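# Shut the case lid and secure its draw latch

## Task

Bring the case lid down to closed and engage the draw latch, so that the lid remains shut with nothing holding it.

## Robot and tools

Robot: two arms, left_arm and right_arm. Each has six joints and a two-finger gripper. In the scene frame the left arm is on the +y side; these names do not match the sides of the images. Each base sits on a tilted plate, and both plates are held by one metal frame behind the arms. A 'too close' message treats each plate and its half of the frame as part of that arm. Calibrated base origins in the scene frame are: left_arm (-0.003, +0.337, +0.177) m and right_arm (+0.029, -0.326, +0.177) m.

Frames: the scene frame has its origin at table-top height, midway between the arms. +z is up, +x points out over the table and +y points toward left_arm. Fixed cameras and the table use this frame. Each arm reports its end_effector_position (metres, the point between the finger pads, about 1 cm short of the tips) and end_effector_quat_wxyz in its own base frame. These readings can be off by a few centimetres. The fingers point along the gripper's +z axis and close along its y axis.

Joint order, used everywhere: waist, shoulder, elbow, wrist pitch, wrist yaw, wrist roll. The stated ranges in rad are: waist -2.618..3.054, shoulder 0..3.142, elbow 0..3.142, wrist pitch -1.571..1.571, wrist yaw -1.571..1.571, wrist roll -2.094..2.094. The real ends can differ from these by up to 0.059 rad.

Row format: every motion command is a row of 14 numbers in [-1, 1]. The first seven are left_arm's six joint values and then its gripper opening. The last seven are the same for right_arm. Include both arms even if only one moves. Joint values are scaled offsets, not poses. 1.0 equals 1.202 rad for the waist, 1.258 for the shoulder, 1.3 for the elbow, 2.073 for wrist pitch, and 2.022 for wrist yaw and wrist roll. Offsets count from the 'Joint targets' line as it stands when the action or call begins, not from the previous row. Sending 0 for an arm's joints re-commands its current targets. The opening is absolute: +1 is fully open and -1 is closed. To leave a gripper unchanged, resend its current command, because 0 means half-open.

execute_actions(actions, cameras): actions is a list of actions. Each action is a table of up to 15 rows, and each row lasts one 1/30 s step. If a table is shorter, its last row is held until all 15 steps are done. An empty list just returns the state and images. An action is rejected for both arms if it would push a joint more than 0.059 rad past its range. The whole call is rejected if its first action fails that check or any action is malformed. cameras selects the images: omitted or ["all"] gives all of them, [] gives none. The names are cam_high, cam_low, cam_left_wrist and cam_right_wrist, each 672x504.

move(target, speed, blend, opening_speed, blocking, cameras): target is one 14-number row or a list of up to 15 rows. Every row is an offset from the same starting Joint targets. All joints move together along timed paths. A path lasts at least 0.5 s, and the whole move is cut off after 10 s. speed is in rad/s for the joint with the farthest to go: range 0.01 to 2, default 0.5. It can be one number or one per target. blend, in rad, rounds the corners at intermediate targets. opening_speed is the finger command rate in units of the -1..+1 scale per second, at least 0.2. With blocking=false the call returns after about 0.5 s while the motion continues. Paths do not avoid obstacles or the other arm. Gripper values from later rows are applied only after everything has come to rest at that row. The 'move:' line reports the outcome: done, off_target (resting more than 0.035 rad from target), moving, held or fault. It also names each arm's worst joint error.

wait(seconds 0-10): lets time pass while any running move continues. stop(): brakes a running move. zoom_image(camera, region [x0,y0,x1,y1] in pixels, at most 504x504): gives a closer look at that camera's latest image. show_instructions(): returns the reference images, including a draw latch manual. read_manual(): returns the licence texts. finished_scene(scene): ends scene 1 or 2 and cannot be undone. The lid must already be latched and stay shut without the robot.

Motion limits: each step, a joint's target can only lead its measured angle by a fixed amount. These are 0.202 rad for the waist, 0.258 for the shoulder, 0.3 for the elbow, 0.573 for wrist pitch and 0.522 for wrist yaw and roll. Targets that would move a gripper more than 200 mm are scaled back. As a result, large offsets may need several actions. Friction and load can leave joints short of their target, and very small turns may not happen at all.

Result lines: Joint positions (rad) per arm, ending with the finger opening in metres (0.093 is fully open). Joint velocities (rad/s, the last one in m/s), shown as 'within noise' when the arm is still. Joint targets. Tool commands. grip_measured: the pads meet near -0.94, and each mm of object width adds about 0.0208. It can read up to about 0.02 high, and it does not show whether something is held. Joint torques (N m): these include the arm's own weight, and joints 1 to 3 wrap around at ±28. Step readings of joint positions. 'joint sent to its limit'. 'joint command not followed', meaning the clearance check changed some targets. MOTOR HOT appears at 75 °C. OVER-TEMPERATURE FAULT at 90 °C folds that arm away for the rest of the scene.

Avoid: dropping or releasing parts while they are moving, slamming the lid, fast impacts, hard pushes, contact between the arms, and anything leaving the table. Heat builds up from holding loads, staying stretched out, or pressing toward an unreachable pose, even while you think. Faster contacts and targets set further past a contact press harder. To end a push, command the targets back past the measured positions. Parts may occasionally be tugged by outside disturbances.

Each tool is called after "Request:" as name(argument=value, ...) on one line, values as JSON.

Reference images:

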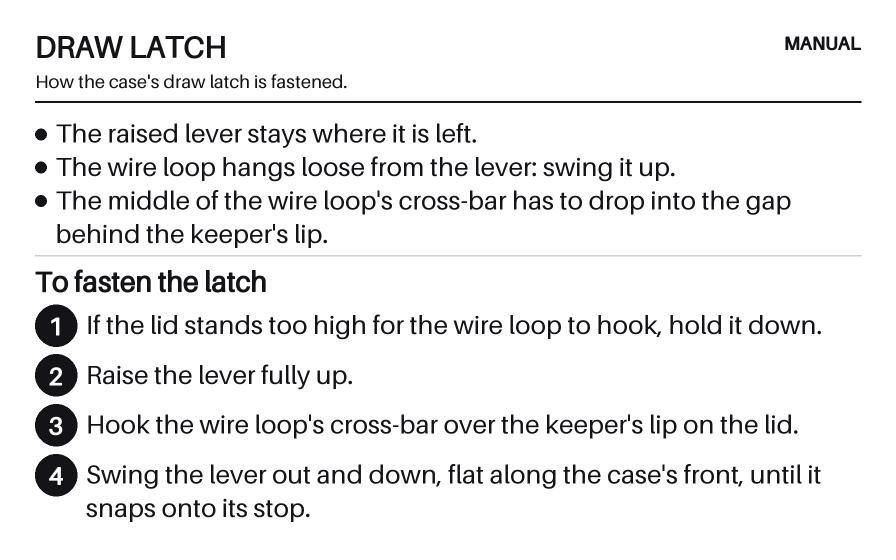

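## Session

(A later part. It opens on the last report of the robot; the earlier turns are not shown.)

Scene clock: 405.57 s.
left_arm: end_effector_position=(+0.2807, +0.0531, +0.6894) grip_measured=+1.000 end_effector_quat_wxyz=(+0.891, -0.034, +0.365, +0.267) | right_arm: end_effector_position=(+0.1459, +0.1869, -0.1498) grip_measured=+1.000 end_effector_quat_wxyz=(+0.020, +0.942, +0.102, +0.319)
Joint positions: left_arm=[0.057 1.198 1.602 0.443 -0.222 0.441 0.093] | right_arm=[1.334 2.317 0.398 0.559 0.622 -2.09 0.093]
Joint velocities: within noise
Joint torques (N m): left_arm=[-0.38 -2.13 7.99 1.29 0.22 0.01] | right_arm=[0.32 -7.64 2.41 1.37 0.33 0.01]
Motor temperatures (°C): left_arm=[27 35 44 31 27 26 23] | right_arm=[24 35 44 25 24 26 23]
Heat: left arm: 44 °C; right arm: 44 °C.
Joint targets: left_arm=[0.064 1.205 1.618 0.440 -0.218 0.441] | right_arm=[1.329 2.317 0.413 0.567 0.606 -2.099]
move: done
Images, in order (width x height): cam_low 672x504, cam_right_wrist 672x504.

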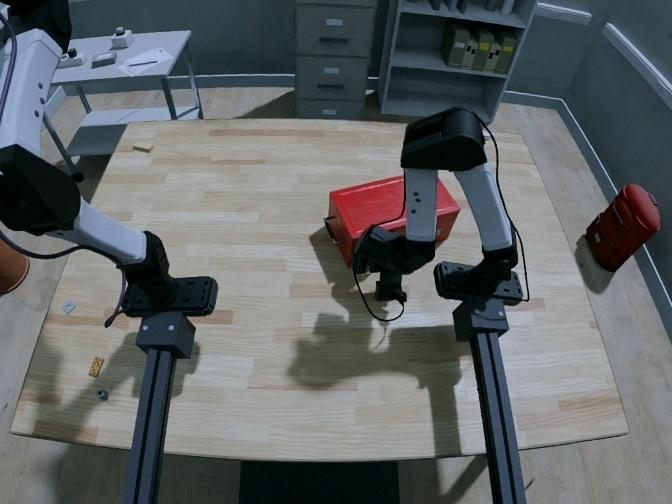

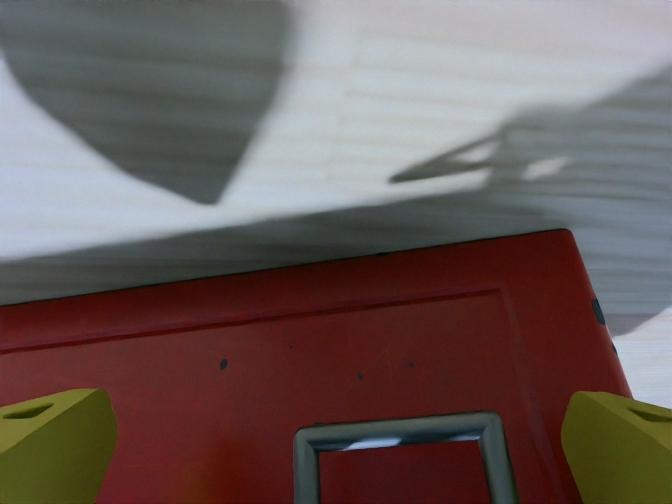

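Request:
move(target=[0,0,0,0,0,0,1,0.0265,0.0044,0.0364,-0.0304,0.0038,-0.0252,1], speed=0.2, cameras=["cam_right_wrist"])

Scene clock: 416.00 s.
left_arm: end_effector_position=(+0.2807, +0.0531, +0.6894) grip_measured=+1.000 end_effector_quat_wxyz=(+0.891, -0.034, +0.365, +0.267) | right_arm: end_effector_position=(+0.1450, +0.2048, -0.1504) grip_measured=+1.000 end_effector_quat_wxyz=(+0.011, +0.940, +0.110, +0.321)
Joint positions: left_arm=[0.057 1.198 1.602 0.443 -0.222 0.441 0.093] | right_arm=[1.356 2.317 0.449 0.518 0.621 -2.091 0.093]
Joint velocities: within noise
Joint torques (N m): left_arm=[-0.36 -2.14 7.99 1.31 0.22 0.02] | right_arm=[1.11 -7.45 2.43 1.18 0.42 0.01]
Motor temperatures (°C): left_arm=[27 35 44 31 26 26 23] | right_arm=[24 35 42 26 24 26 23]
Heat: left arm: 44 °C; right arm: 42 °C.
Joint targets: left_arm=[0.064 1.205 1.618 0.440 -0.218 0.441] | right_arm=[1.361 2.322 0.460 0.504 0.614 -2.099]
joint sent to its limit (right arm) — the wrist roll, lower limit.
move: off_target (right_arm); right_arm: the wrist roll is farthest, 0.059 rad from its target
Images, in order (width x height): cam_right_wrist 672x504.

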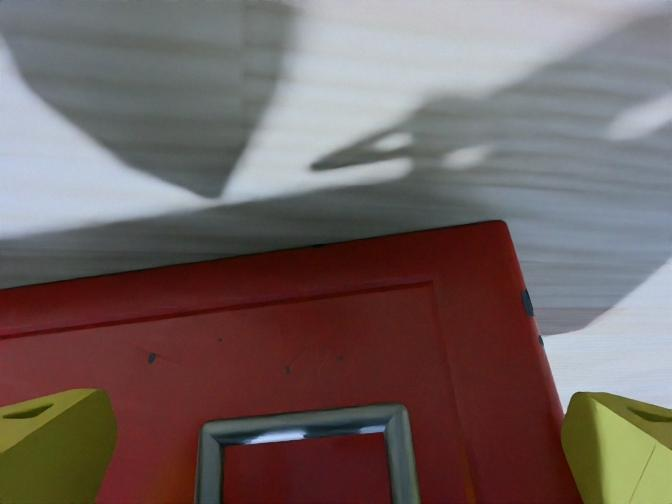

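Request:
move(target=[0,0,0,0,0,0,1,-0.0106,-0.0018,-0.0146,0.0122,-0.0015,0,1], speed=0.2, cameras=["cam_right_wrist"])

Scene clock: 419.63 s.
left_arm: end_effector_position=(+0.2807, +0.0531, +0.6894) grip_measured=+1.000 end_effector_quat_wxyz=(+0.891, -0.034, +0.365, +0.267) | right_arm: end_effector_position=(+0.1452, +0.2054, -0.1502) grip_measured=+1.000 end_effector_quat_wxyz=(+0.010, +0.940, +0.110, +0.322)
Joint positions: left_arm=[0.057 1.198 1.602 0.443 -0.222 0.441 0.093] | right_arm=[1.356 2.317 0.449 0.521 0.621 -2.091 0.093]
Joint velocities: within noise
Joint torques (N m): left_arm=[-0.35 -2.13 8.02 1.3 0.21 0.02] | right_arm=[0.14 -7.66 0.98 1.37 0.39 0.01]
Motor temperatures (°C): left_arm=[27 35 44 31 26 26 23] | right_arm=[24 35 42 26 24 26 23]
Heat: left arm: 44 °C; right arm: 42 °C.
Joint targets: left_arm=[0.064 1.205 1.618 0.440 -0.218 0.441] | right_arm=[1.348 2.320 0.441 0.529 0.611 -2.099]
move: done
Images, in order (width x height): cam_right_wrist 672x504.

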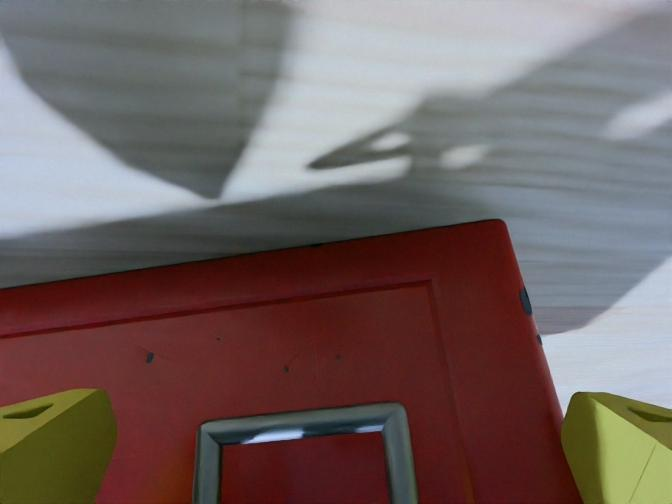

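Request:
move(target=[0,0,0,0,0,0,1,-0.0116,0,-0.0125,0.0068,0,0,1], speed=0.2, cameras=["cam_right_wrist"])

Scene clock: 423.83 s.
left_arm: end_effector_position=(+0.2807, +0.0531, +0.6894) grip_measured=+1.000 end_effector_quat_wxyz=(+0.891, -0.034, +0.365, +0.267) | right_arm: end_effector_position=(+0.1472, +0.1991, -0.1501) grip_measured=+1.000 end_effector_quat_wxyz=(+0.013, +0.941, +0.104, +0.321)
Joint positions: left_arm=[0.057 1.198 1.602 0.443 -0.222 0.441 0.093] | right_arm=[1.341 2.317 0.434 0.535 0.621 -2.091 0.093]
Joint velocities: within noise
Joint torques (N m): left_arm=[-0.34 -2.14 8.01 1.31 0.21 0.01] | right_arm=[0.23 -7.57 0.83 1.44 0.39 0.01]
Motor temperatures (°C): left_arm=[27 35 44 31 26 26 23] | right_arm=[24 35 42 26 24 26 23]
Heat: left arm: 44 °C; right arm: 42 °C.
Joint targets: left_arm=[0.064 1.205 1.618 0.440 -0.218 0.441] | right_arm=[1.334 2.320 0.425 0.544 0.611 -2.099]
move: done
Images, in order (width x height): cam_right_wrist 672x504.

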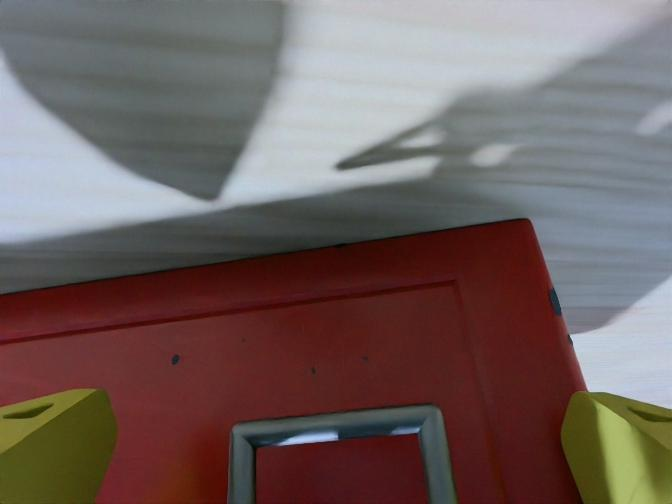

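Request:
move(target=[0,0,0,0,0,0,1,0,0,0,0,0,0,-0.25], opening_speed=0.8, cameras=["cam_right_wrist"])

Scene clock: 428.13 s.
left_arm: end_effector_position=(+0.2807, +0.0531, +0.6894) grip_measured=+1.000 end_effector_quat_wxyz=(+0.891, -0.034, +0.365, +0.267) | right_arm: end_effector_position=(+0.1474, +0.2003, -0.1499) grip_measured=-0.232 end_effector_quat_wxyz=(+0.011, +0.941, +0.106, +0.322)
Joint positions: left_arm=[0.057 1.198 1.602 0.443 -0.222 0.441 0.093] | right_arm=[1.341 2.317 0.434 0.541 0.62 -2.098 0.034]
Joint velocities: within noise
Joint torques (N m): left_arm=[-0.36 -2.13 7.99 1.29 0.21 0.01] | right_arm=[0.23 -7.58 0.84 1.37 0.4 0.07]
Motor temperatures (°C): left_arm=[27 35 44 31 26 26 23] | right_arm=[24 35 41 26 24 26 23]
Heat: left arm: 44 °C; right arm: 41 °C.
Joint targets: left_arm=[0.064 1.205 1.618 0.440 -0.218 0.441] | right_arm=[1.334 2.320 0.425 0.544 0.611 -2.099]
move: done
Images, in order (width x height): cam_right_wrist 672x504.

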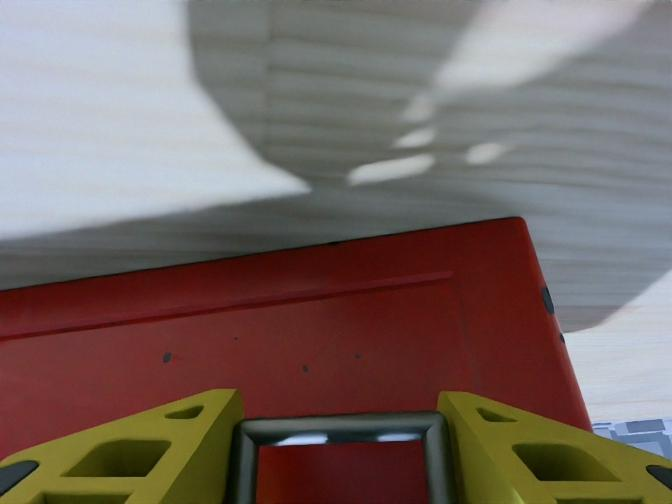

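Request:
move(target=[[0,0,0,0,0,0,1,0.1034,-0.0479,-0.0195,-0.0536,0.0098,0.0045,-0.2],[0,0,0,0,0,0,1,0.1874,-0.1482,-0.0293,-0.1441,0.0151,0.0504,-0.2]], speed=0.15, blend=0.04, cameras=["cam_right_wrist"])

Scene clock: 474.67 s.
left_arm: end_effector_position=(+0.2807, +0.0531, +0.6894) grip_measured=+1.000 end_effector_quat_wxyz=(+0.891, -0.034, +0.365, +0.267) | right_arm: end_effector_position=(+0.0897, +0.1713, -0.1444) grip_measured=-0.191 end_effector_quat_wxyz=(+0.061, +0.947, +0.190, +0.253)
Joint positions: left_arm=[0.057 1.198 1.602 0.443 -0.222 0.441 0.093] | right_arm=[1.542 2.197 0.386 0.235 0.527 -1.995 0.036]
Joint velocities: within noise
Joint torques (N m): left_arm=[-0.36 -2.11 8.01 1.3 0.22 0.01] | right_arm=[1.78 -13.18 1.66 0.91 1.76 0.06]
Motor temperatures (°C): left_arm=[27 35 44 31 26 26 23] | right_arm=[24 36 39 26 24 26 24]
Heat: left arm: 44 °C; right arm: 39 °C.
Joint targets: left_arm=[0.064 1.205 1.618 0.440 -0.218 0.441] | right_arm=[1.559 2.133 0.387 0.245 0.642 -1.997]
move: off_target (right_arm); right_arm: the wrist yaw is farthest, 0.115 rad from its target
Images, in order (width x height): cam_right_wrist 672x504.

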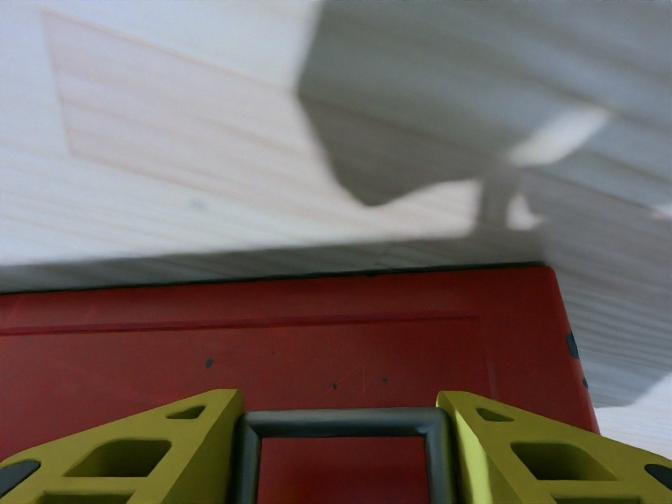

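Request:
move(target=[0,0,0,0,0,0,1,0,0,0,0,0,0,-0.04], opening_speed=0.3, cameras=["cam_right_wrist"])

Scene clock: 480.07 s.
left_arm: end_effector_position=(+0.2807, +0.0531, +0.6894) grip_measured=+1.000 end_effector_quat_wxyz=(+0.891, -0.034, +0.365, +0.267) | right_arm: end_effector_position=(+0.0940, +0.1751, -0.1341) grip_measured=-0.042 end_effector_quat_wxyz=(+0.059, +0.938, +0.195, +0.281)
Joint positions: left_arm=[0.057 1.198 1.602 0.443 -0.222 0.441 0.093] | right_arm=[1.562 2.162 0.382 0.213 0.582 -1.99 0.043]
Joint velocities: within noise
Joint torques (N m): left_arm=[-0.35 -2.14 7.99 1.29 0.21 0.01] | right_arm=[0.12 -9.55 2.18 1.22 1.15 0.01]
Motor temperatures (°C): left_arm=[27 34 44 31 26 26 23] | right_arm=[24 38 38 26 25 26 24]
Heat: left arm: 44 °C; right arm: 38 °C.
Joint targets: left_arm=[0.064 1.205 1.618 0.440 -0.218 0.441] | right_arm=[1.559 2.133 0.387 0.245 0.642 -1.997]
move: off_target (right_arm); right_arm: the wrist yaw is farthest, 0.060 rad from its target
Images, in order (width x height): cam_right_wrist 672x504.

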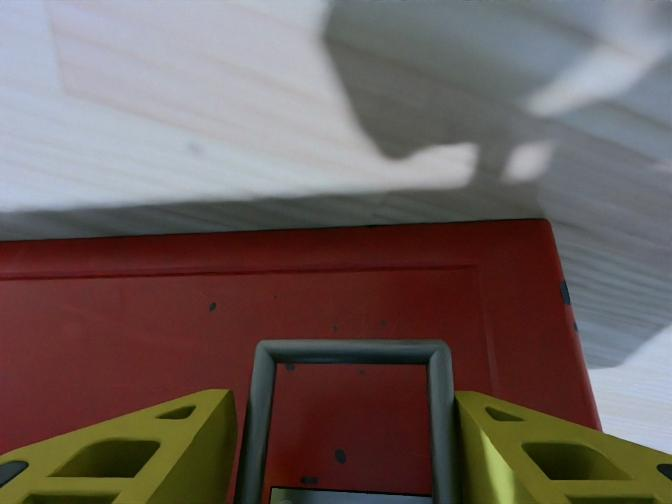

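Request:
move(target=[0,0,0,0,0,0,1,0,0,0,0,0,0,1], opening_speed=2, cameras=["cam_right_wrist"])

Scene clock: 483.47 s.
left_arm: end_effector_position=(+0.2807, +0.0531, +0.6894) grip_measured=+1.000 end_effector_quat_wxyz=(+0.891, -0.034, +0.365, +0.267) | right_arm: end_effector_position=(+0.0977, +0.1748, -0.1316) grip_measured=+1.000 end_effector_quat_wxyz=(+0.062, +0.934, +0.194, +0.293)
Joint positions: left_arm=[0.057 1.198 1.602 0.443 -0.222 0.441 0.093] | right_arm=[1.562 2.162 0.382 0.212 0.608 -1.99 0.093]
Joint velocities: within noise
Joint torques (N m): left_arm=[-0.34 -2.13 7.99 1.3 0.21 0] | right_arm=[0.17 -9.55 2.17 1.23 0.9 0.01]
Motor temperatures (°C): left_arm=[27 34 44 31 26 26 23] | right_arm=[24 38 38 26 25 26 24]
Heat: left arm: 44 °C; right arm: 38 °C.
Joint targets: left_arm=[0.064 1.205 1.618 0.440 -0.218 0.441] | right_arm=[1.559 2.133 0.387 0.245 0.642 -1.997]
move: done
Images, in order (width x height): cam_right_wrist 672x504.

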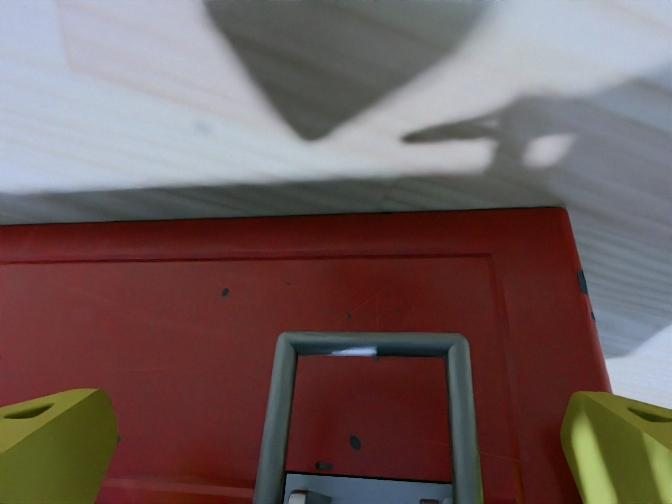

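Request:
move(target=[0,0,0,0,0,0,1,0.1498,-0.1781,0.0085,-0.1785,0,0.1118,1], speed=0.4, cameras=["cam_right_wrist"])

Scene clock: 490.43 s.
left_arm: end_effector_position=(+0.2807, +0.0531, +0.6894) grip_measured=+1.000 end_effector_quat_wxyz=(+0.891, -0.034, +0.365, +0.267) | right_arm: end_effector_position=(+0.0718, +0.1746, -0.0914) grip_measured=+1.000 end_effector_quat_wxyz=(+0.048, +0.931, +0.190, +0.309)
Joint positions: left_arm=[0.057 1.198 1.602 0.443 -0.222 0.441 0.093] | right_arm=[1.735 1.925 0.382 -0.113 0.631 -1.78 0.093]
Joint velocities: within noise
Joint torques (N m): left_arm=[-0.28 -2.14 8.02 1.31 0.21 0.02] | right_arm=[0.53 -7.27 4.18 0.5 0.69 0.15]
Motor temperatures (°C): left_arm=[27 34 44 31 26 26 23] | right_arm=[24 37 38 26 25 26 24]
Heat: left arm: 44 °C; right arm: 38 °C.
Joint targets: left_arm=[0.064 1.205 1.618 0.440 -0.218 0.441] | right_arm=[1.739 1.909 0.398 -0.125 0.642 -1.771]
move: done
Images, in order (width x height): cam_right_wrist 672x504.

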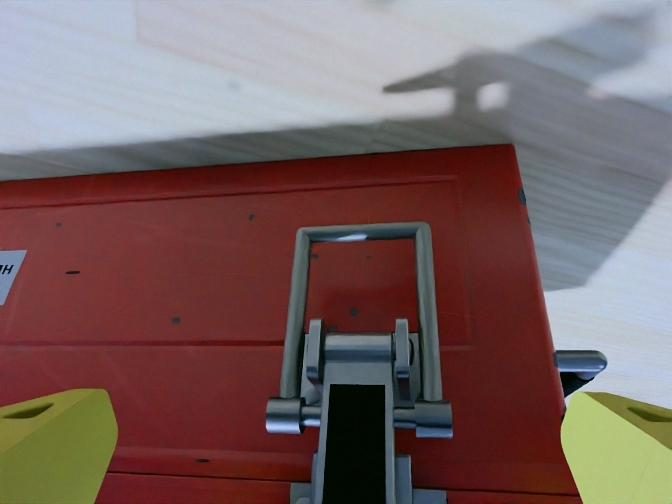

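Request:
move(target=[0,0,0,0,0,0,1,0.0133,0.3572,-0.0955,0.3277,-0.0142,-0.0905,1], speed=0.4, cameras=["cam_right_wrist"])

Scene clock: 555.10 s.
left_arm: end_effector_position=(+0.2807, +0.0531, +0.6894) grip_measured=+1.000 end_effector_quat_wxyz=(+0.891, -0.034, +0.365, +0.267) | right_arm: end_effector_position=(+0.0718, +0.1620, -0.1485) grip_measured=+1.000 end_effector_quat_wxyz=(+0.024, +0.918, +0.247, +0.309)
Joint positions: left_arm=[0.057 1.198 1.602 0.443 -0.222 0.441 0.093] | right_arm=[1.748 2.312 0.291 0.454 0.63 -1.921 0.093]
Joint velocities: within noise
Joint torques (N m): left_arm=[-0.4 -2.09 8.02 1.29 0.21 0.02] | right_arm=[0.18 -6.8 0.54 0.86 0.57 0.09]
Motor temperatures (°C): left_arm=[27 34 44 31 26 26 23] | right_arm=[24 35 39 25 25 26 23]
Heat: left arm: 44 °C; right arm: 39 °C.
Joint targets: left_arm=[0.064 1.205 1.618 0.440 -0.218 0.441] | right_arm=[1.748 2.309 0.292 0.454 0.630 -1.921]
move: held (right_arm; a check stopped the path); limits=held; right_arm: the wrist pitch is farthest, 0.100 rad from its target
joint command not followed: on one or more control steps a check withheld the commanded joint targets of the right arm, and it was not sent them on those steps.
cause: the commanded joint targets, or the way to them, would bring two parts of the arm too close to each other (its wrist (the part past the wrist yaw) and its base or mounting, with the joints along the arm from the waist to the wrist yaw between them).
Images, in order (width x height): cam_right_wrist 672x504.

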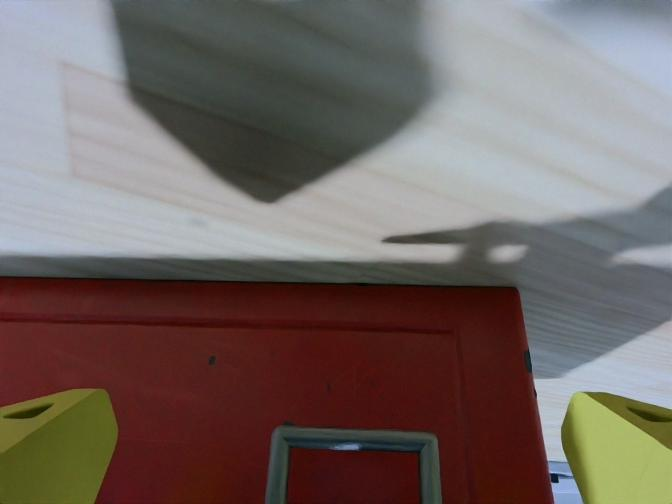

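Request:
move(target=[[0,0,0,0,0,0,1,-0.2399,0.0535,0.0134,0.1356,-0.0289,-0.0836,1],[0,0,0,0,0,0,1,-0.4091,0.0541,0.085,0.1478,-0.0586,-0.0836,1]], speed=0.2, blend=0.03, cameras=["cam_right_wrist","cam_low"])

Scene clock: 562.33 s.
left_arm: end_effector_position=(+0.2807, +0.0531, +0.6894) grip_measured=+1.000 end_effector_quat_wxyz=(+0.891, -0.034, +0.365, +0.267) | right_arm: end_effector_position=(+0.1439, +0.2074, -0.1610) grip_measured=+1.000 end_effector_quat_wxyz=(-0.054, +0.956, +0.073, +0.281)
Joint positions: left_arm=[0.057 1.198 1.602 0.443 -0.222 0.441 0.093] | right_arm=[1.279 2.364 0.389 0.739 0.483 -2.097 0.093]
Joint velocities: within noise
Joint torques (N m): left_arm=[-0.36 -2.14 7.98 1.3 0.21 0.02] | right_arm=[-0.95 -6.56 2.17 1.82 0.71 0.16]
Motor temperatures (°C): left_arm=[27 34 44 31 26 26 23] | right_arm=[24 35 38 25 24 26 23]
Heat: left arm: 44 °C; right arm: 38 °C.
Joint targets: left_arm=[0.064 1.205 1.618 0.440 -0.218 0.441] | right_arm=[1.257 2.377 0.402 0.761 0.512 -2.090]
move: done
Images, in order (width x height): cam_low 672x504, cam_right_wrist 672x504.

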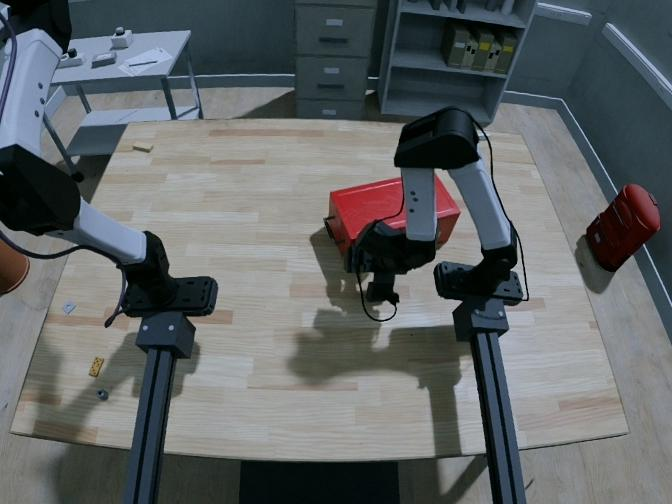

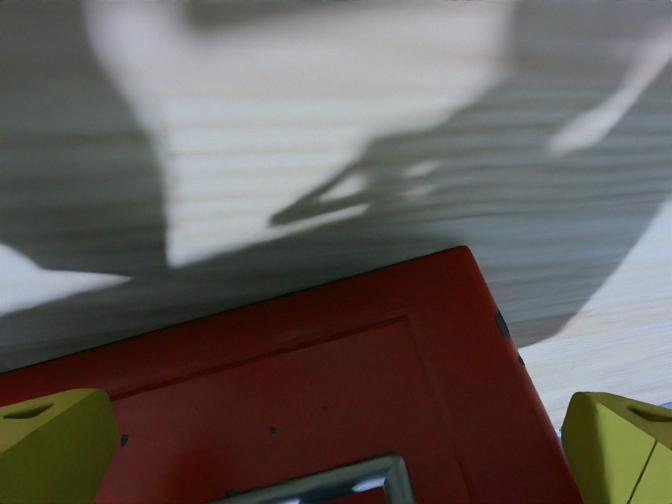

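Request:
move(target=[[0,0,0,0,0,0,1,0.1686,-0.0006,-0.0712,-0.0125,0.0294,0,1],[0,0,0,0,0,0,1,0.401,-0.372,-0.0031,-0.4274,0.0643,0.1573,1]], speed=0.6, blend=0.03, cameras=["cam_right_wrist"])

Scene clock: 568.27 s.
left_arm: end_effector_position=(+0.2807, +0.0531, +0.6894) grip_measured=+1.000 end_effector_quat_wxyz=(+0.891, -0.034, +0.365, +0.267) | right_arm: end_effector_position=(+0.0718, +0.1745, -0.0914) grip_measured=+1.000 end_effector_quat_wxyz=(+0.048, +0.931, +0.189, +0.308)
Joint positions: left_arm=[0.057 1.198 1.602 0.443 -0.222 0.441 0.093] | right_arm=[1.734 1.924 0.382 -0.113 0.63 -1.781 0.093]
Joint velocities: within noise
Joint torques (N m): left_arm=[-0.34 -2.17 7.98 1.29 0.21 0.02] | right_arm=[0.54 -7.21 4.22 0.52 0.68 0.13]
Motor temperatures (°C): left_arm=[27 34 44 31 26 26 23] | right_arm=[24 35 38 26 24 26 23]
Heat: left arm: 44 °C; right arm: 38 °C.
Joint targets: left_arm=[0.064 1.205 1.618 0.440 -0.218 0.441] | right_arm=[1.739 1.909 0.398 -0.126 0.642 -1.772]
move: done
Images, in order (width x height): cam_right_wrist 672x504.

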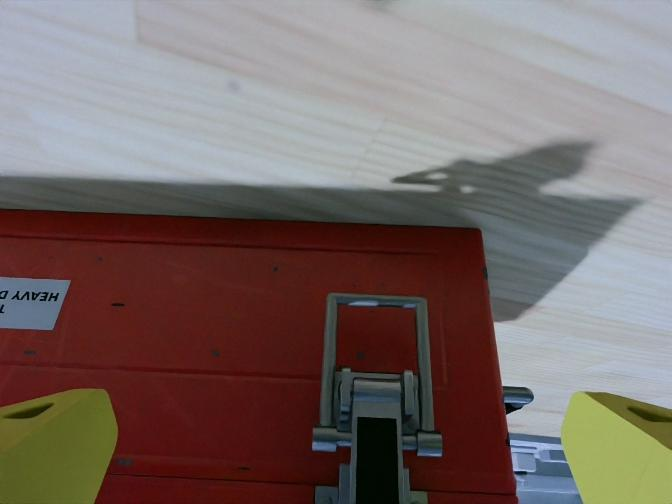

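Request:
move(target=[[0,0,0,0,0,0,1,0,-0.3013,0.2323,0,0,0,-1],[0,0,0,0,0,0,1,-0.9975,-0.4841,0.1554,-0.3251,-0.2235,0.0999,-1]], speed=1.0, blend=0.1, opening_speed=4, cameras=[])

Scene clock: 595.70 s.
left_arm: end_effector_position=(+0.2807, +0.0531, +0.6894) grip_measured=+1.000 end_effector_quat_wxyz=(+0.891, -0.034, +0.365, +0.267) | right_arm: end_effector_position=(+0.1884, +0.0744, +0.0194) grip_measured=-0.979 end_effector_quat_wxyz=(+0.013, +0.866, -0.488, +0.110)
Joint positions: left_arm=[0.057 1.198 1.602 0.443 -0.222 0.441 0.093] | right_arm=[0.546 1.313 0.616 -0.787 0.204 -1.579 0]
Joint velocities: within noise
Joint torques (N m): left_arm=[-0.38 -2.11 7.99 1.3 0.22 0.01] | right_arm=[0.39 -5.18 4.63 0.64 0.05 0.22]
Motor temperatures (°C): left_arm=[27 33 44 31 26 26 23] | right_arm=[24 35 39 25 25 26 23]
Heat: left arm: 44 °C; right arm: 39 °C.
Joint targets: left_arm=[0.064 1.205 1.618 0.440 -0.218 0.441] | right_arm=[0.540 1.300 0.600 -0.800 0.190 -1.570]
move: done
No camera images: "cameras" was empty.

Request:
move(target=[[0,0,0,0,0,0,1,-0.1927,0,0,0,0,0,-1],[0,0,0,0,0,0,1,-0.1927,0.3517,-0.1541,0.2673,-0.0023,0,-1]], speed=0.7, cameras=["cam_right_wrist","cam_low"])

Scene clock: 601.23 s.
left_arm: end_effector_position=(+0.2807, +0.0531, +0.6894) grip_measured=+1.000 end_effector_quat_wxyz=(+0.891, -0.034, +0.365, +0.267) | right_arm: end_effector_position=(+0.1795, +0.0233, -0.0882) grip_measured=-0.979 end_effector_quat_wxyz=(+0.063, +0.807, -0.582, +0.077)
Joint positions: left_arm=[0.057 1.198 1.602 0.443 -0.222 0.441 0.093] | right_arm=[0.314 1.734 0.408 -0.256 0.199 -1.578 0]
Joint velocities: within noise
Joint torques (N m): left_arm=[-0.38 -2.13 7.99 1.29 0.22 0.02] | right_arm=[0.62 -4.56 2.45 0.56 0 0.15]
Motor temperatures (°C): left_arm=[27 33 44 31 26 26 23] | right_arm=[24 35 39 25 24 26 23]
Heat: left arm: 44 °C; right arm: 39 °C.
Joint targets: left_arm=[0.064 1.205 1.618 0.440 -0.218 0.441] | right_arm=[0.308 1.742 0.400 -0.246 0.185 -1.570]
move: done
Images, in order (width x height): cam_low 672x504, cam_right_wrist 672x504.

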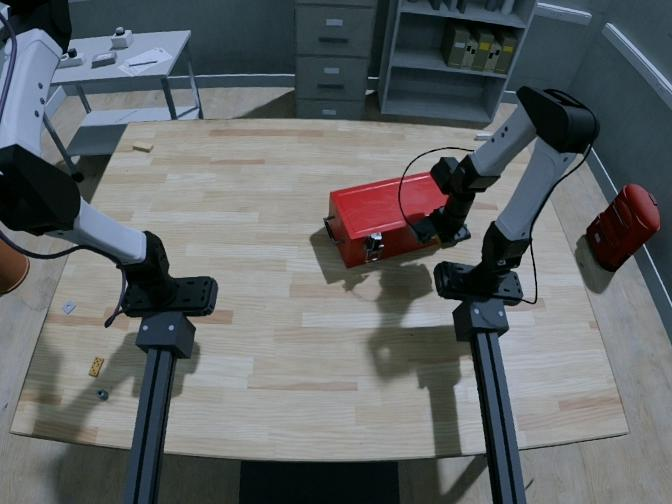

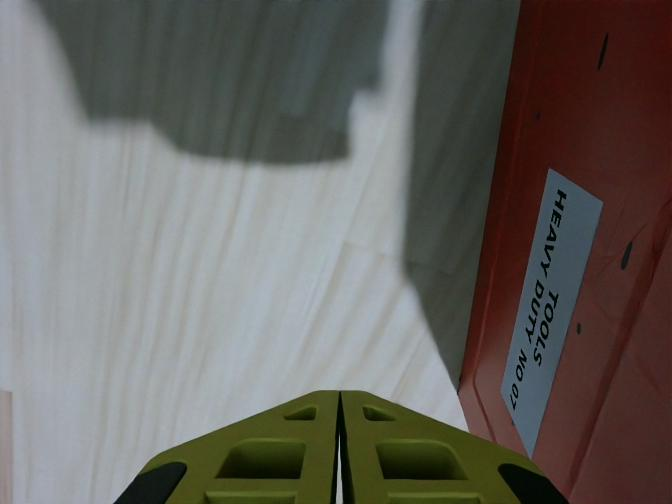

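Request:
move(target=[0,0,0,0,0,0,1,-0.004,0.1473,0.2153,-0.0452,0,0,-1], speed=0.2, cameras=["cam_right_wrist","cam_low"])

Scene clock: 604.73 s.
left_arm: end_effector_position=(+0.2807, +0.0531, +0.6894) grip_measured=+1.000 end_effector_quat_wxyz=(+0.891, -0.034, +0.365, +0.267) | right_arm: end_effector_position=(+0.1916, +0.0271, -0.0926) grip_measured=-0.979 end_effector_quat_wxyz=(+0.132, +0.809, -0.573, +0.024)
Joint positions: left_arm=[0.057 1.198 1.602 0.443 -0.222 0.441 0.093] | right_arm=[0.311 1.918 0.625 -0.462 0.196 -1.58 0]
Joint velocities: within noise
Joint torques (N m): left_arm=[-0.38 -2.15 7.99 1.3 0.22 0.01] | right_arm=[0.77 -6.15 7.09 1.39 0.02 0.16]
Motor temperatures (°C): left_arm=[27 33 44 31 26 26 23] | right_arm=[24 35 39 25 24 26 23]
Heat: left arm: 44 °C; right arm: 39 °C.
Joint targets: left_arm=[0.064 1.205 1.618 0.440 -0.218 0.441] | right_arm=[0.303 1.928 0.680 -0.339 0.185 -1.570]
move: off_target (right_arm); right_arm: the wrist pitch is farthest, 0.122 rad from its target
Images, in order (width x height): cam_low 672x504, cam_right_wrist 672x504.

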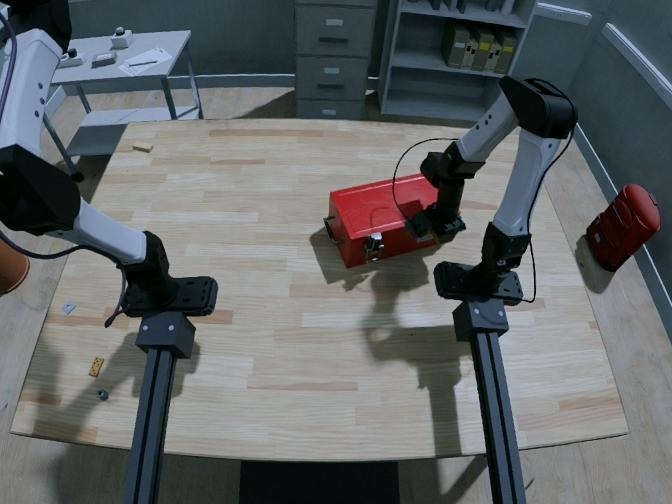

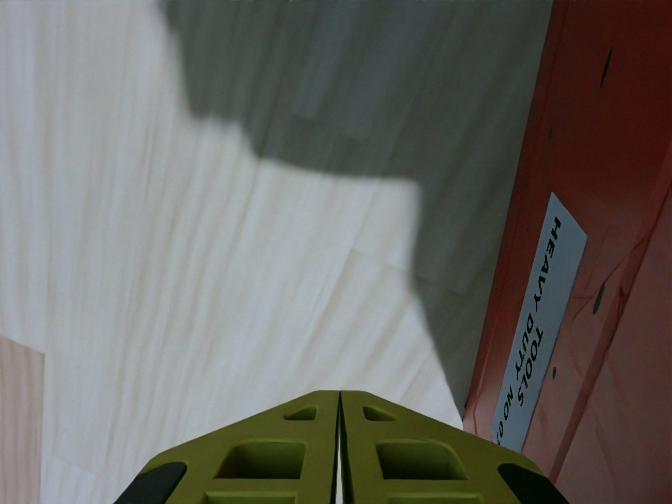

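Request:
move(target=[0,0,0,0,0,0,1,0,0.02,0.03,0.16,0,0,-1], speed=0.2, cameras=["cam_right_wrist","cam_low"])

Scene clock: 610.17 s.
left_arm: end_effector_position=(+0.2807, +0.0531, +0.6894) grip_measured=+1.000 end_effector_quat_wxyz=(+0.891, -0.034, +0.365, +0.267) | right_arm: end_effector_position=(+0.2583, +0.0490, -0.1017) grip_measured=-0.979 end_effector_quat_wxyz=(+0.026, +0.818, -0.566, +0.102)
Joint positions: left_arm=[0.057 1.198 1.602 0.443 -0.222 0.441 0.093] | right_arm=[0.311 1.957 0.647 -0.175 0.194 -1.629 0]
Joint velocities: within noise
Joint torques (N m): left_arm=[-0.38 -2.13 7.99 1.29 0.22 0.02] | right_arm=[0.91 -8.35 8.75 2.64 0.05 0.62]
Motor temperatures (°C): left_arm=[27 33 44 31 26 26 23] | right_arm=[24 35 40 26 24 26 23]
Heat: left arm: 44 °C; right arm: 40 °C.
Joint targets: left_arm=[0.064 1.205 1.618 0.440 -0.218 0.441] | right_arm=[0.303 1.953 0.719 -0.008 0.185 -1.570]
move: off_target (right_arm); right_arm: the wrist pitch is farthest, 0.168 rad from its target
Images, in order (width x height): cam_low 672x504, cam_right_wrist 672x504.

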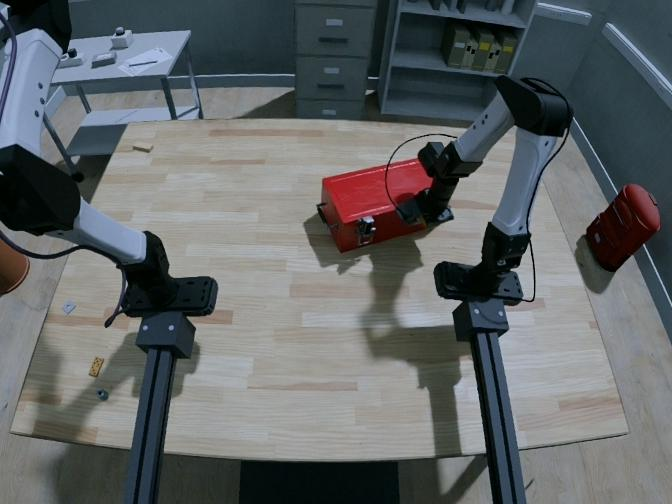

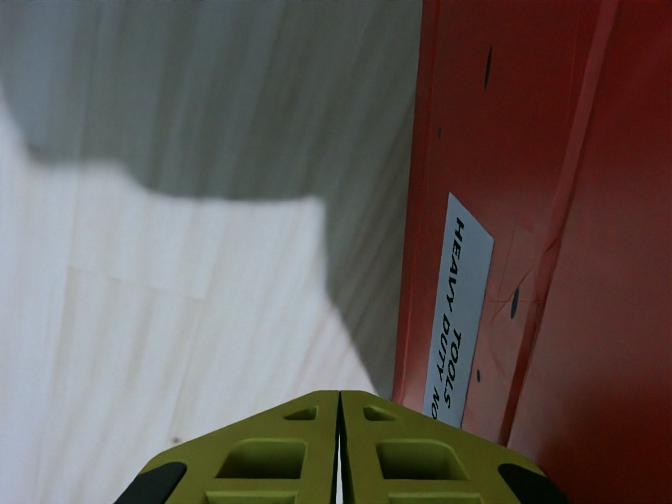

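Request:
move(target=[[0,0,0,0,0,0,1,0.004,-0.1677,-0.2454,-0.1148,0,0,-1],[0,0,0,0,0,0,1,0.004,-0.519,-0.0915,-0.382,0.0025,0,-1],[0,0,0,0,0,0,1,0.9958,-0.519,-0.0915,-0.382,0.0569,0,1]], speed=1.2, blend=0.1, cameras=["cam_low","cam_right_wrist"])

Scene clock: 617.87 s.
left_arm: end_effector_position=(+0.2807, +0.0531, +0.6894) grip_measured=+1.000 end_effector_quat_wxyz=(+0.891, -0.034, +0.365, +0.267) | right_arm: end_effector_position=(+0.0616, +0.1841, +0.0157) grip_measured=+1.000 end_effector_quat_wxyz=(-0.023, +0.989, -0.038, +0.144)
Joint positions: left_arm=[0.057 1.198 1.602 0.443 -0.222 0.441 0.093] | right_arm=[1.497 1.307 0.582 -0.787 0.288 -1.577 0.093]
Joint velocities: within noise
Joint torques (N m): left_arm=[-0.35 -2.13 8.01 1.3 0.22 0.02] | right_arm=[0.58 -3.84 7.54 0.91 0.44 0.15]
Motor temperatures (°C): left_arm=[27 33 44 31 26 26 23] | right_arm=[24 35 41 27 24 26 23]
Heat: left arm: 44 °C; right arm: 41 °C.
Joint targets: left_arm=[0.064 1.205 1.618 0.440 -0.218 0.441] | right_arm=[1.500 1.300 0.600 -0.799 0.301 -1.570]
move: done
Images, in order (width x height): cam_low 672x504, cam_right_wrist 672x504.

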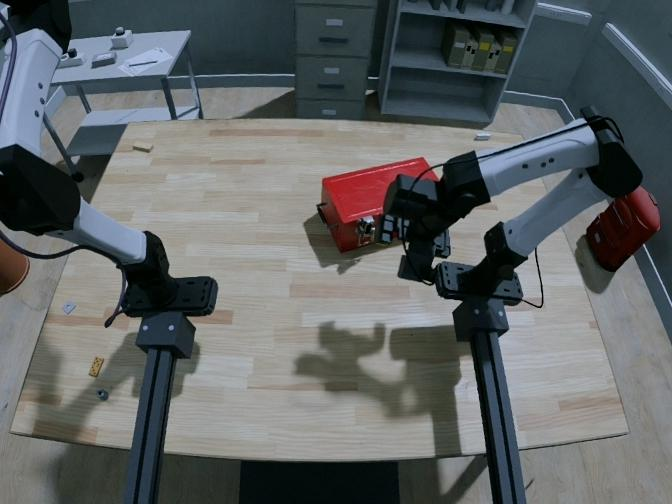

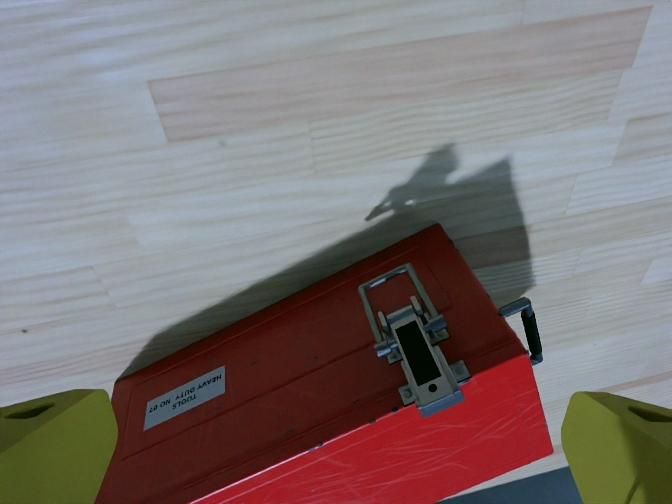

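Request:
move(target=[-0.802,0.8704,0.3708,-0.6946,-0.1395,0.2765,1,-0.9108,0.3777,0.5214,-0.1497,-0.0585,0.7764,-1], speed=1.0, opening_speed=4, cameras=["cam_low","cam_left_wrist"])

Scene clock: 658.00 s.
left_arm: end_effector_position=(+0.3847, -0.3628, +0.1016) grip_measured=+1.000 end_effector_quat_wxyz=(+0.155, +0.752, +0.591, +0.246) | right_arm: end_effector_position=(+0.2923, +0.0902, +0.0667) grip_measured=-0.979 end_effector_quat_wxyz=(+0.001, -0.207, +0.973, -0.099)
Joint positions: left_arm=[-0.907 2.299 2.062 -0.991 -0.491 0.989 0.093] | right_arm=[0.407 1.76 1.251 -1.098 0.196 -0.009 0]
Joint velocities: within noise
Joint torques (N m): left_arm=[-1.78 -12.12 11.48 1.31 -0.2 0.1] | right_arm=[1.55 -7.24 7.87 0.37 0.06 0.15]
Motor temperatures (°C): left_arm=[27 34 44 31 26 26 23] | right_arm=[24 33 43 26 24 26 23]
Heat: left arm: 44 °C; right arm: 43 °C.
Joint targets: left_arm=[-0.901 2.300 2.101 -1.000 -0.500 1.000] | right_arm=[0.405 1.775 1.278 -1.110 0.182 0.000]
move: off_target (left_arm); left_arm: the elbow is farthest, 0.038 rad from its target
Images, in order (width x height): cam_low 672x504, cam_left_wrist 672x504.

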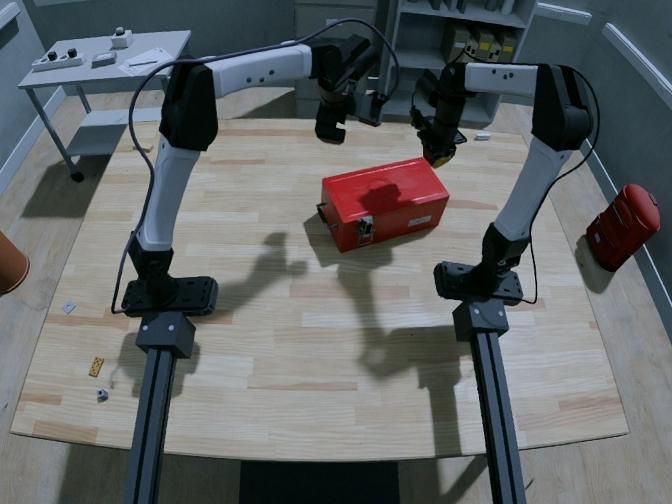

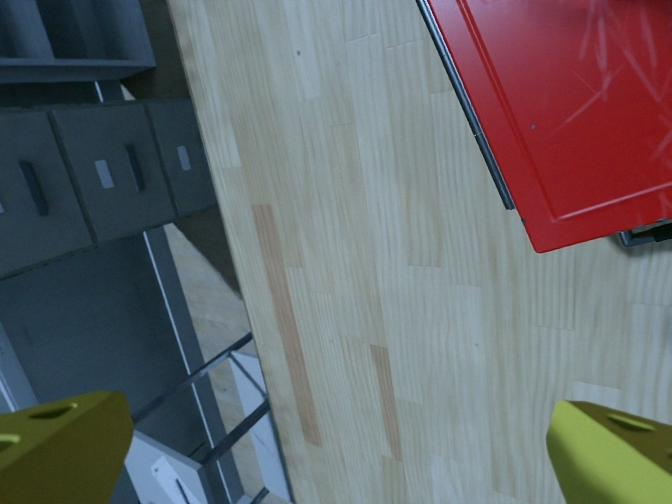

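Request:
move(target=[[-0.4126,0.159,0.0385,-0.0482,-0.0989,0.1751,1,0,0,0,0,0,0,-1],[-0.4126,0.472,0.1017,-0.1025,-0.1008,0.1751,1,0,0,0,0,0,0,-1]], speed=0.8, blend=0.1, cameras=["cam_low","cam_left_wrist"])

Scene clock: 661.60 s.
left_arm: end_effector_position=(+0.1814, -0.4130, -0.1268) grip_measured=+1.000 end_effector_quat_wxyz=(-0.142, +0.920, +0.131, +0.340) | right_arm: end_effector_position=(+0.2920, +0.0902, +0.0667) grip_measured=-0.979 end_effector_quat_wxyz=(+0.001, -0.207, +0.973, -0.099)
Joint positions: left_arm=[-1.398 2.897 2.2 -1.197 -0.694 1.343 0.093] | right_arm=[0.407 1.76 1.251 -1.099 0.196 -0.008 0]
Joint velocities: within noise
Joint torques (N m): left_arm=[-1.33 -14.58 9.55 -0.08 -0.39 0.13] | right_arm=[1.55 -7.23 7.88 0.36 0.07 0.16]
Motor temperatures (°C): left_arm=[27 35 44 31 26 26 23] | right_arm=[24 34 43 26 24 26 23]
Heat: left arm: 44 °C; right arm: 43 °C.
Joint targets: left_arm=[-1.396 2.893 2.233 -1.213 -0.704 1.354] | right_arm=[0.405 1.775 1.278 -1.110 0.182 0.000]
move: done
Images, in order (width x height): cam_low 672x504, cam_left_wrist 672x504.

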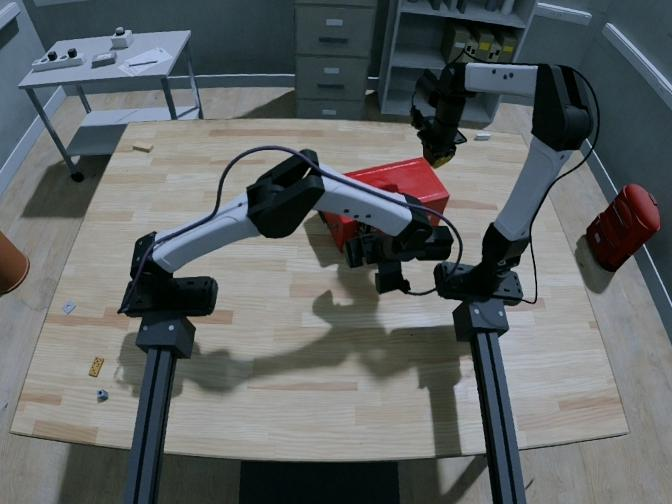

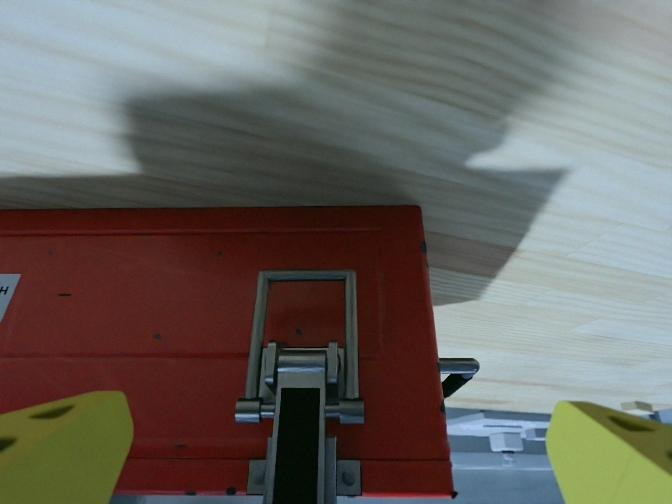

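Request:
move(target=[0.0314,0.127,0.0552,0.0569,-0.0052,0.0234,1,0,0,0,0,0,0,-1], speed=0.3, cameras=["cam_left_wrist"])

Scene clock: 682.27 s.
left_arm: end_effector_position=(+0.1836, -0.4159, -0.1305) grip_measured=+1.000 end_effector_quat_wxyz=(-0.140, +0.921, +0.130, +0.340) | right_arm: end_effector_position=(+0.2919, +0.0901, +0.0667) grip_measured=-0.979 end_effector_quat_wxyz=(+0.001, -0.207, +0.973, -0.099)
Joint positions: left_arm=[-1.395 2.915 2.224 -1.193 -0.697 1.352 0.093] | right_arm=[0.407 1.76 1.251 -1.1 0.196 -0.008 0]
Joint velocities: within noise
Joint torques (N m): left_arm=[-1.63 -14.57 6.26 0.12 -0.3 0.03] | right_arm=[1.57 -7.24 7.87 0.36 0.07 0.16]
Motor temperatures (°C): left_arm=[27 51 44 30 27 26 23] | right_arm=[24 35 43 25 24 26 23]
Heat: left arm: 51 °C; right arm: 43 °C.
Joint targets: left_arm=[-1.396 2.913 2.222 -1.194 -0.697 1.352] | right_arm=[0.405 1.775 1.278 -1.110 0.182 0.000]
move: held (left_arm; a check stopped the path); limits=held; left_arm: the shoulder is farthest, 0.137 rad from its target
joint command not followed: on one or more control steps a check withheld the commanded joint targets of the left arm, and it was not sent them on those steps.
cause: the commanded joint targets, or the way to them, would bring a part of the robot too close to another arm (this arm's wrist (the part past the wrist pitch) and the right arm's base or mounting).
Images, in order (width x height): cam_left_wrist 672x504.

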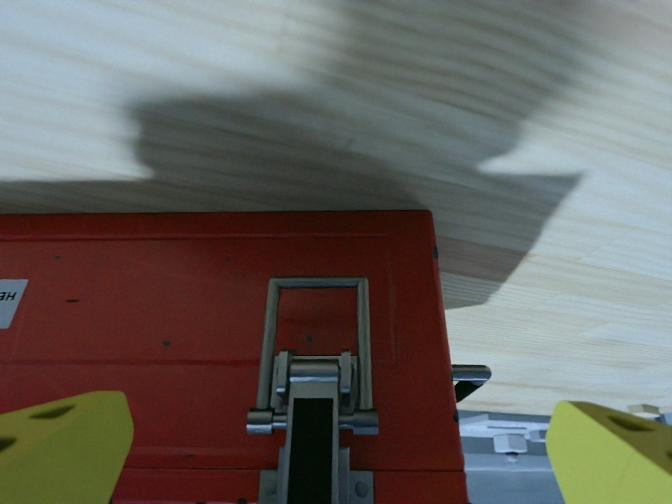

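Request:
move(target=[[0,-0.3283,-0.0554,0.0453,0,0,1,0,0,0,0,0,0,-1],[0.4126,-0.8052,-0.0938,0.0936,0,0,1,-0.258,0.165,0.1138,0.057,0.0015,0,-1]], speed=0.9, blend=0.1, cameras=["cam_low"])

Scene clock: 695.50 s.
left_arm: end_effector_position=(+0.3805, -0.3002, +0.3284) grip_measured=+1.000 end_effector_quat_wxyz=(+0.270, +0.729, +0.493, +0.390) | right_arm: end_effector_position=(+0.3623, +0.0027, +0.0363) grip_measured=-0.979 end_effector_quat_wxyz=(+0.004, -0.052, +0.994, -0.096)
Joint positions: left_arm=[-0.894 1.898 2.112 -1.017 -0.702 1.352 0.093] | right_arm=[0.096 1.968 1.399 -1.002 0.192 -0.008 0]
Joint velocities: within noise
Joint torques (N m): left_arm=[-2.44 -8.13 5.87 2.17 -0.08 -0.04] | right_arm=[1.98 -9.52 7.62 0.57 0.13 0.15]
Motor temperatures (°C): left_arm=[27 53 43 30 27 26 23] | right_arm=[24 35 44 25 24 26 23]
Heat: left arm: 53 °C; right arm: 44 °C.
Joint targets: left_arm=[-0.900 1.900 2.101 -1.000 -0.697 1.352] | right_arm=[0.095 1.983 1.426 -0.992 0.185 0.000]
move: done
Images, in order (width x height): cam_low 672x504.

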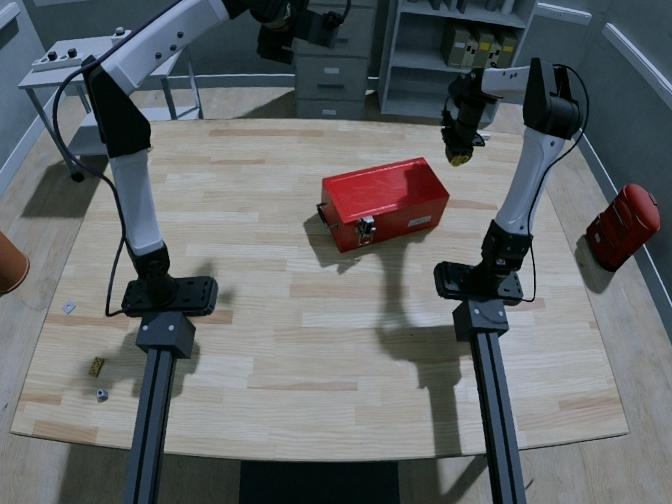

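Request:
move(target=[[0,0,0,0,0,0,1,-0.0475,0.1726,-0.13,0.1915,-0.0008,0,-1],[0,0,0,0,0,0,1,0.1648,0.1811,-0.1869,0.2094,0,0,-1]], speed=[0.6,0.12], cameras=["cam_low"])

Scene clock: 702.13 s.
left_arm: end_effector_position=(+0.3805, -0.3002, +0.3284) grip_measured=+1.000 end_effector_quat_wxyz=(+0.270, +0.729, +0.493, +0.390) | right_arm: end_effector_position=(+0.3634, +0.0468, -0.0750) grip_measured=-0.979 end_effector_quat_wxyz=(+0.028, -0.137, +0.980, -0.140)
Joint positions: left_arm=[-0.894 1.898 2.112 -1.017 -0.702 1.352 0.093] | right_arm=[0.258 2.18 1.203 -0.571 0.286 -0.023 0]
Joint velocities: within noise
Joint torques (N m): left_arm=[-2.43 -8.08 5.85 2.17 -0.08 -0.04] | right_arm=[4.83 -8.43 3.04 0.74 -0.82 0.3]
Motor temperatures (°C): left_arm=[27 51 43 31 26 26 23] | right_arm=[24 36 44 25 24 26 23]
Heat: left arm: 51 °C; right arm: 44 °C.
Joint targets: left_arm=[-0.900 1.900 2.101 -1.000 -0.697 1.352] | right_arm=[0.293 2.211 1.182 -0.557 0.185 0.000]
move: off_target (right_arm); right_arm: the wrist yaw is farthest, 0.101 rad from its target
Images, in order (width x height): cam_low 672x504.

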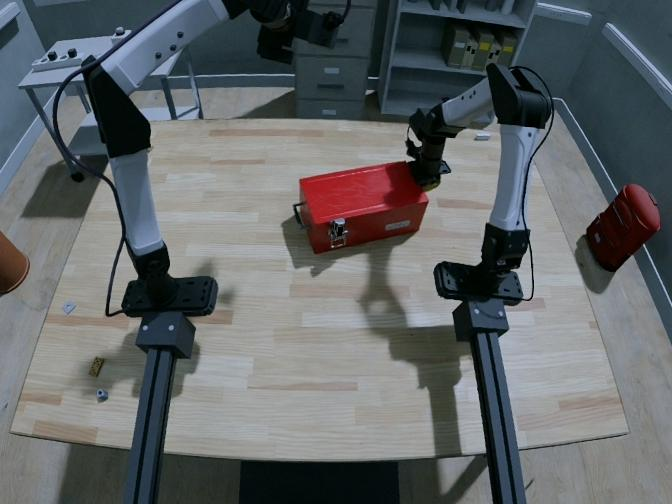

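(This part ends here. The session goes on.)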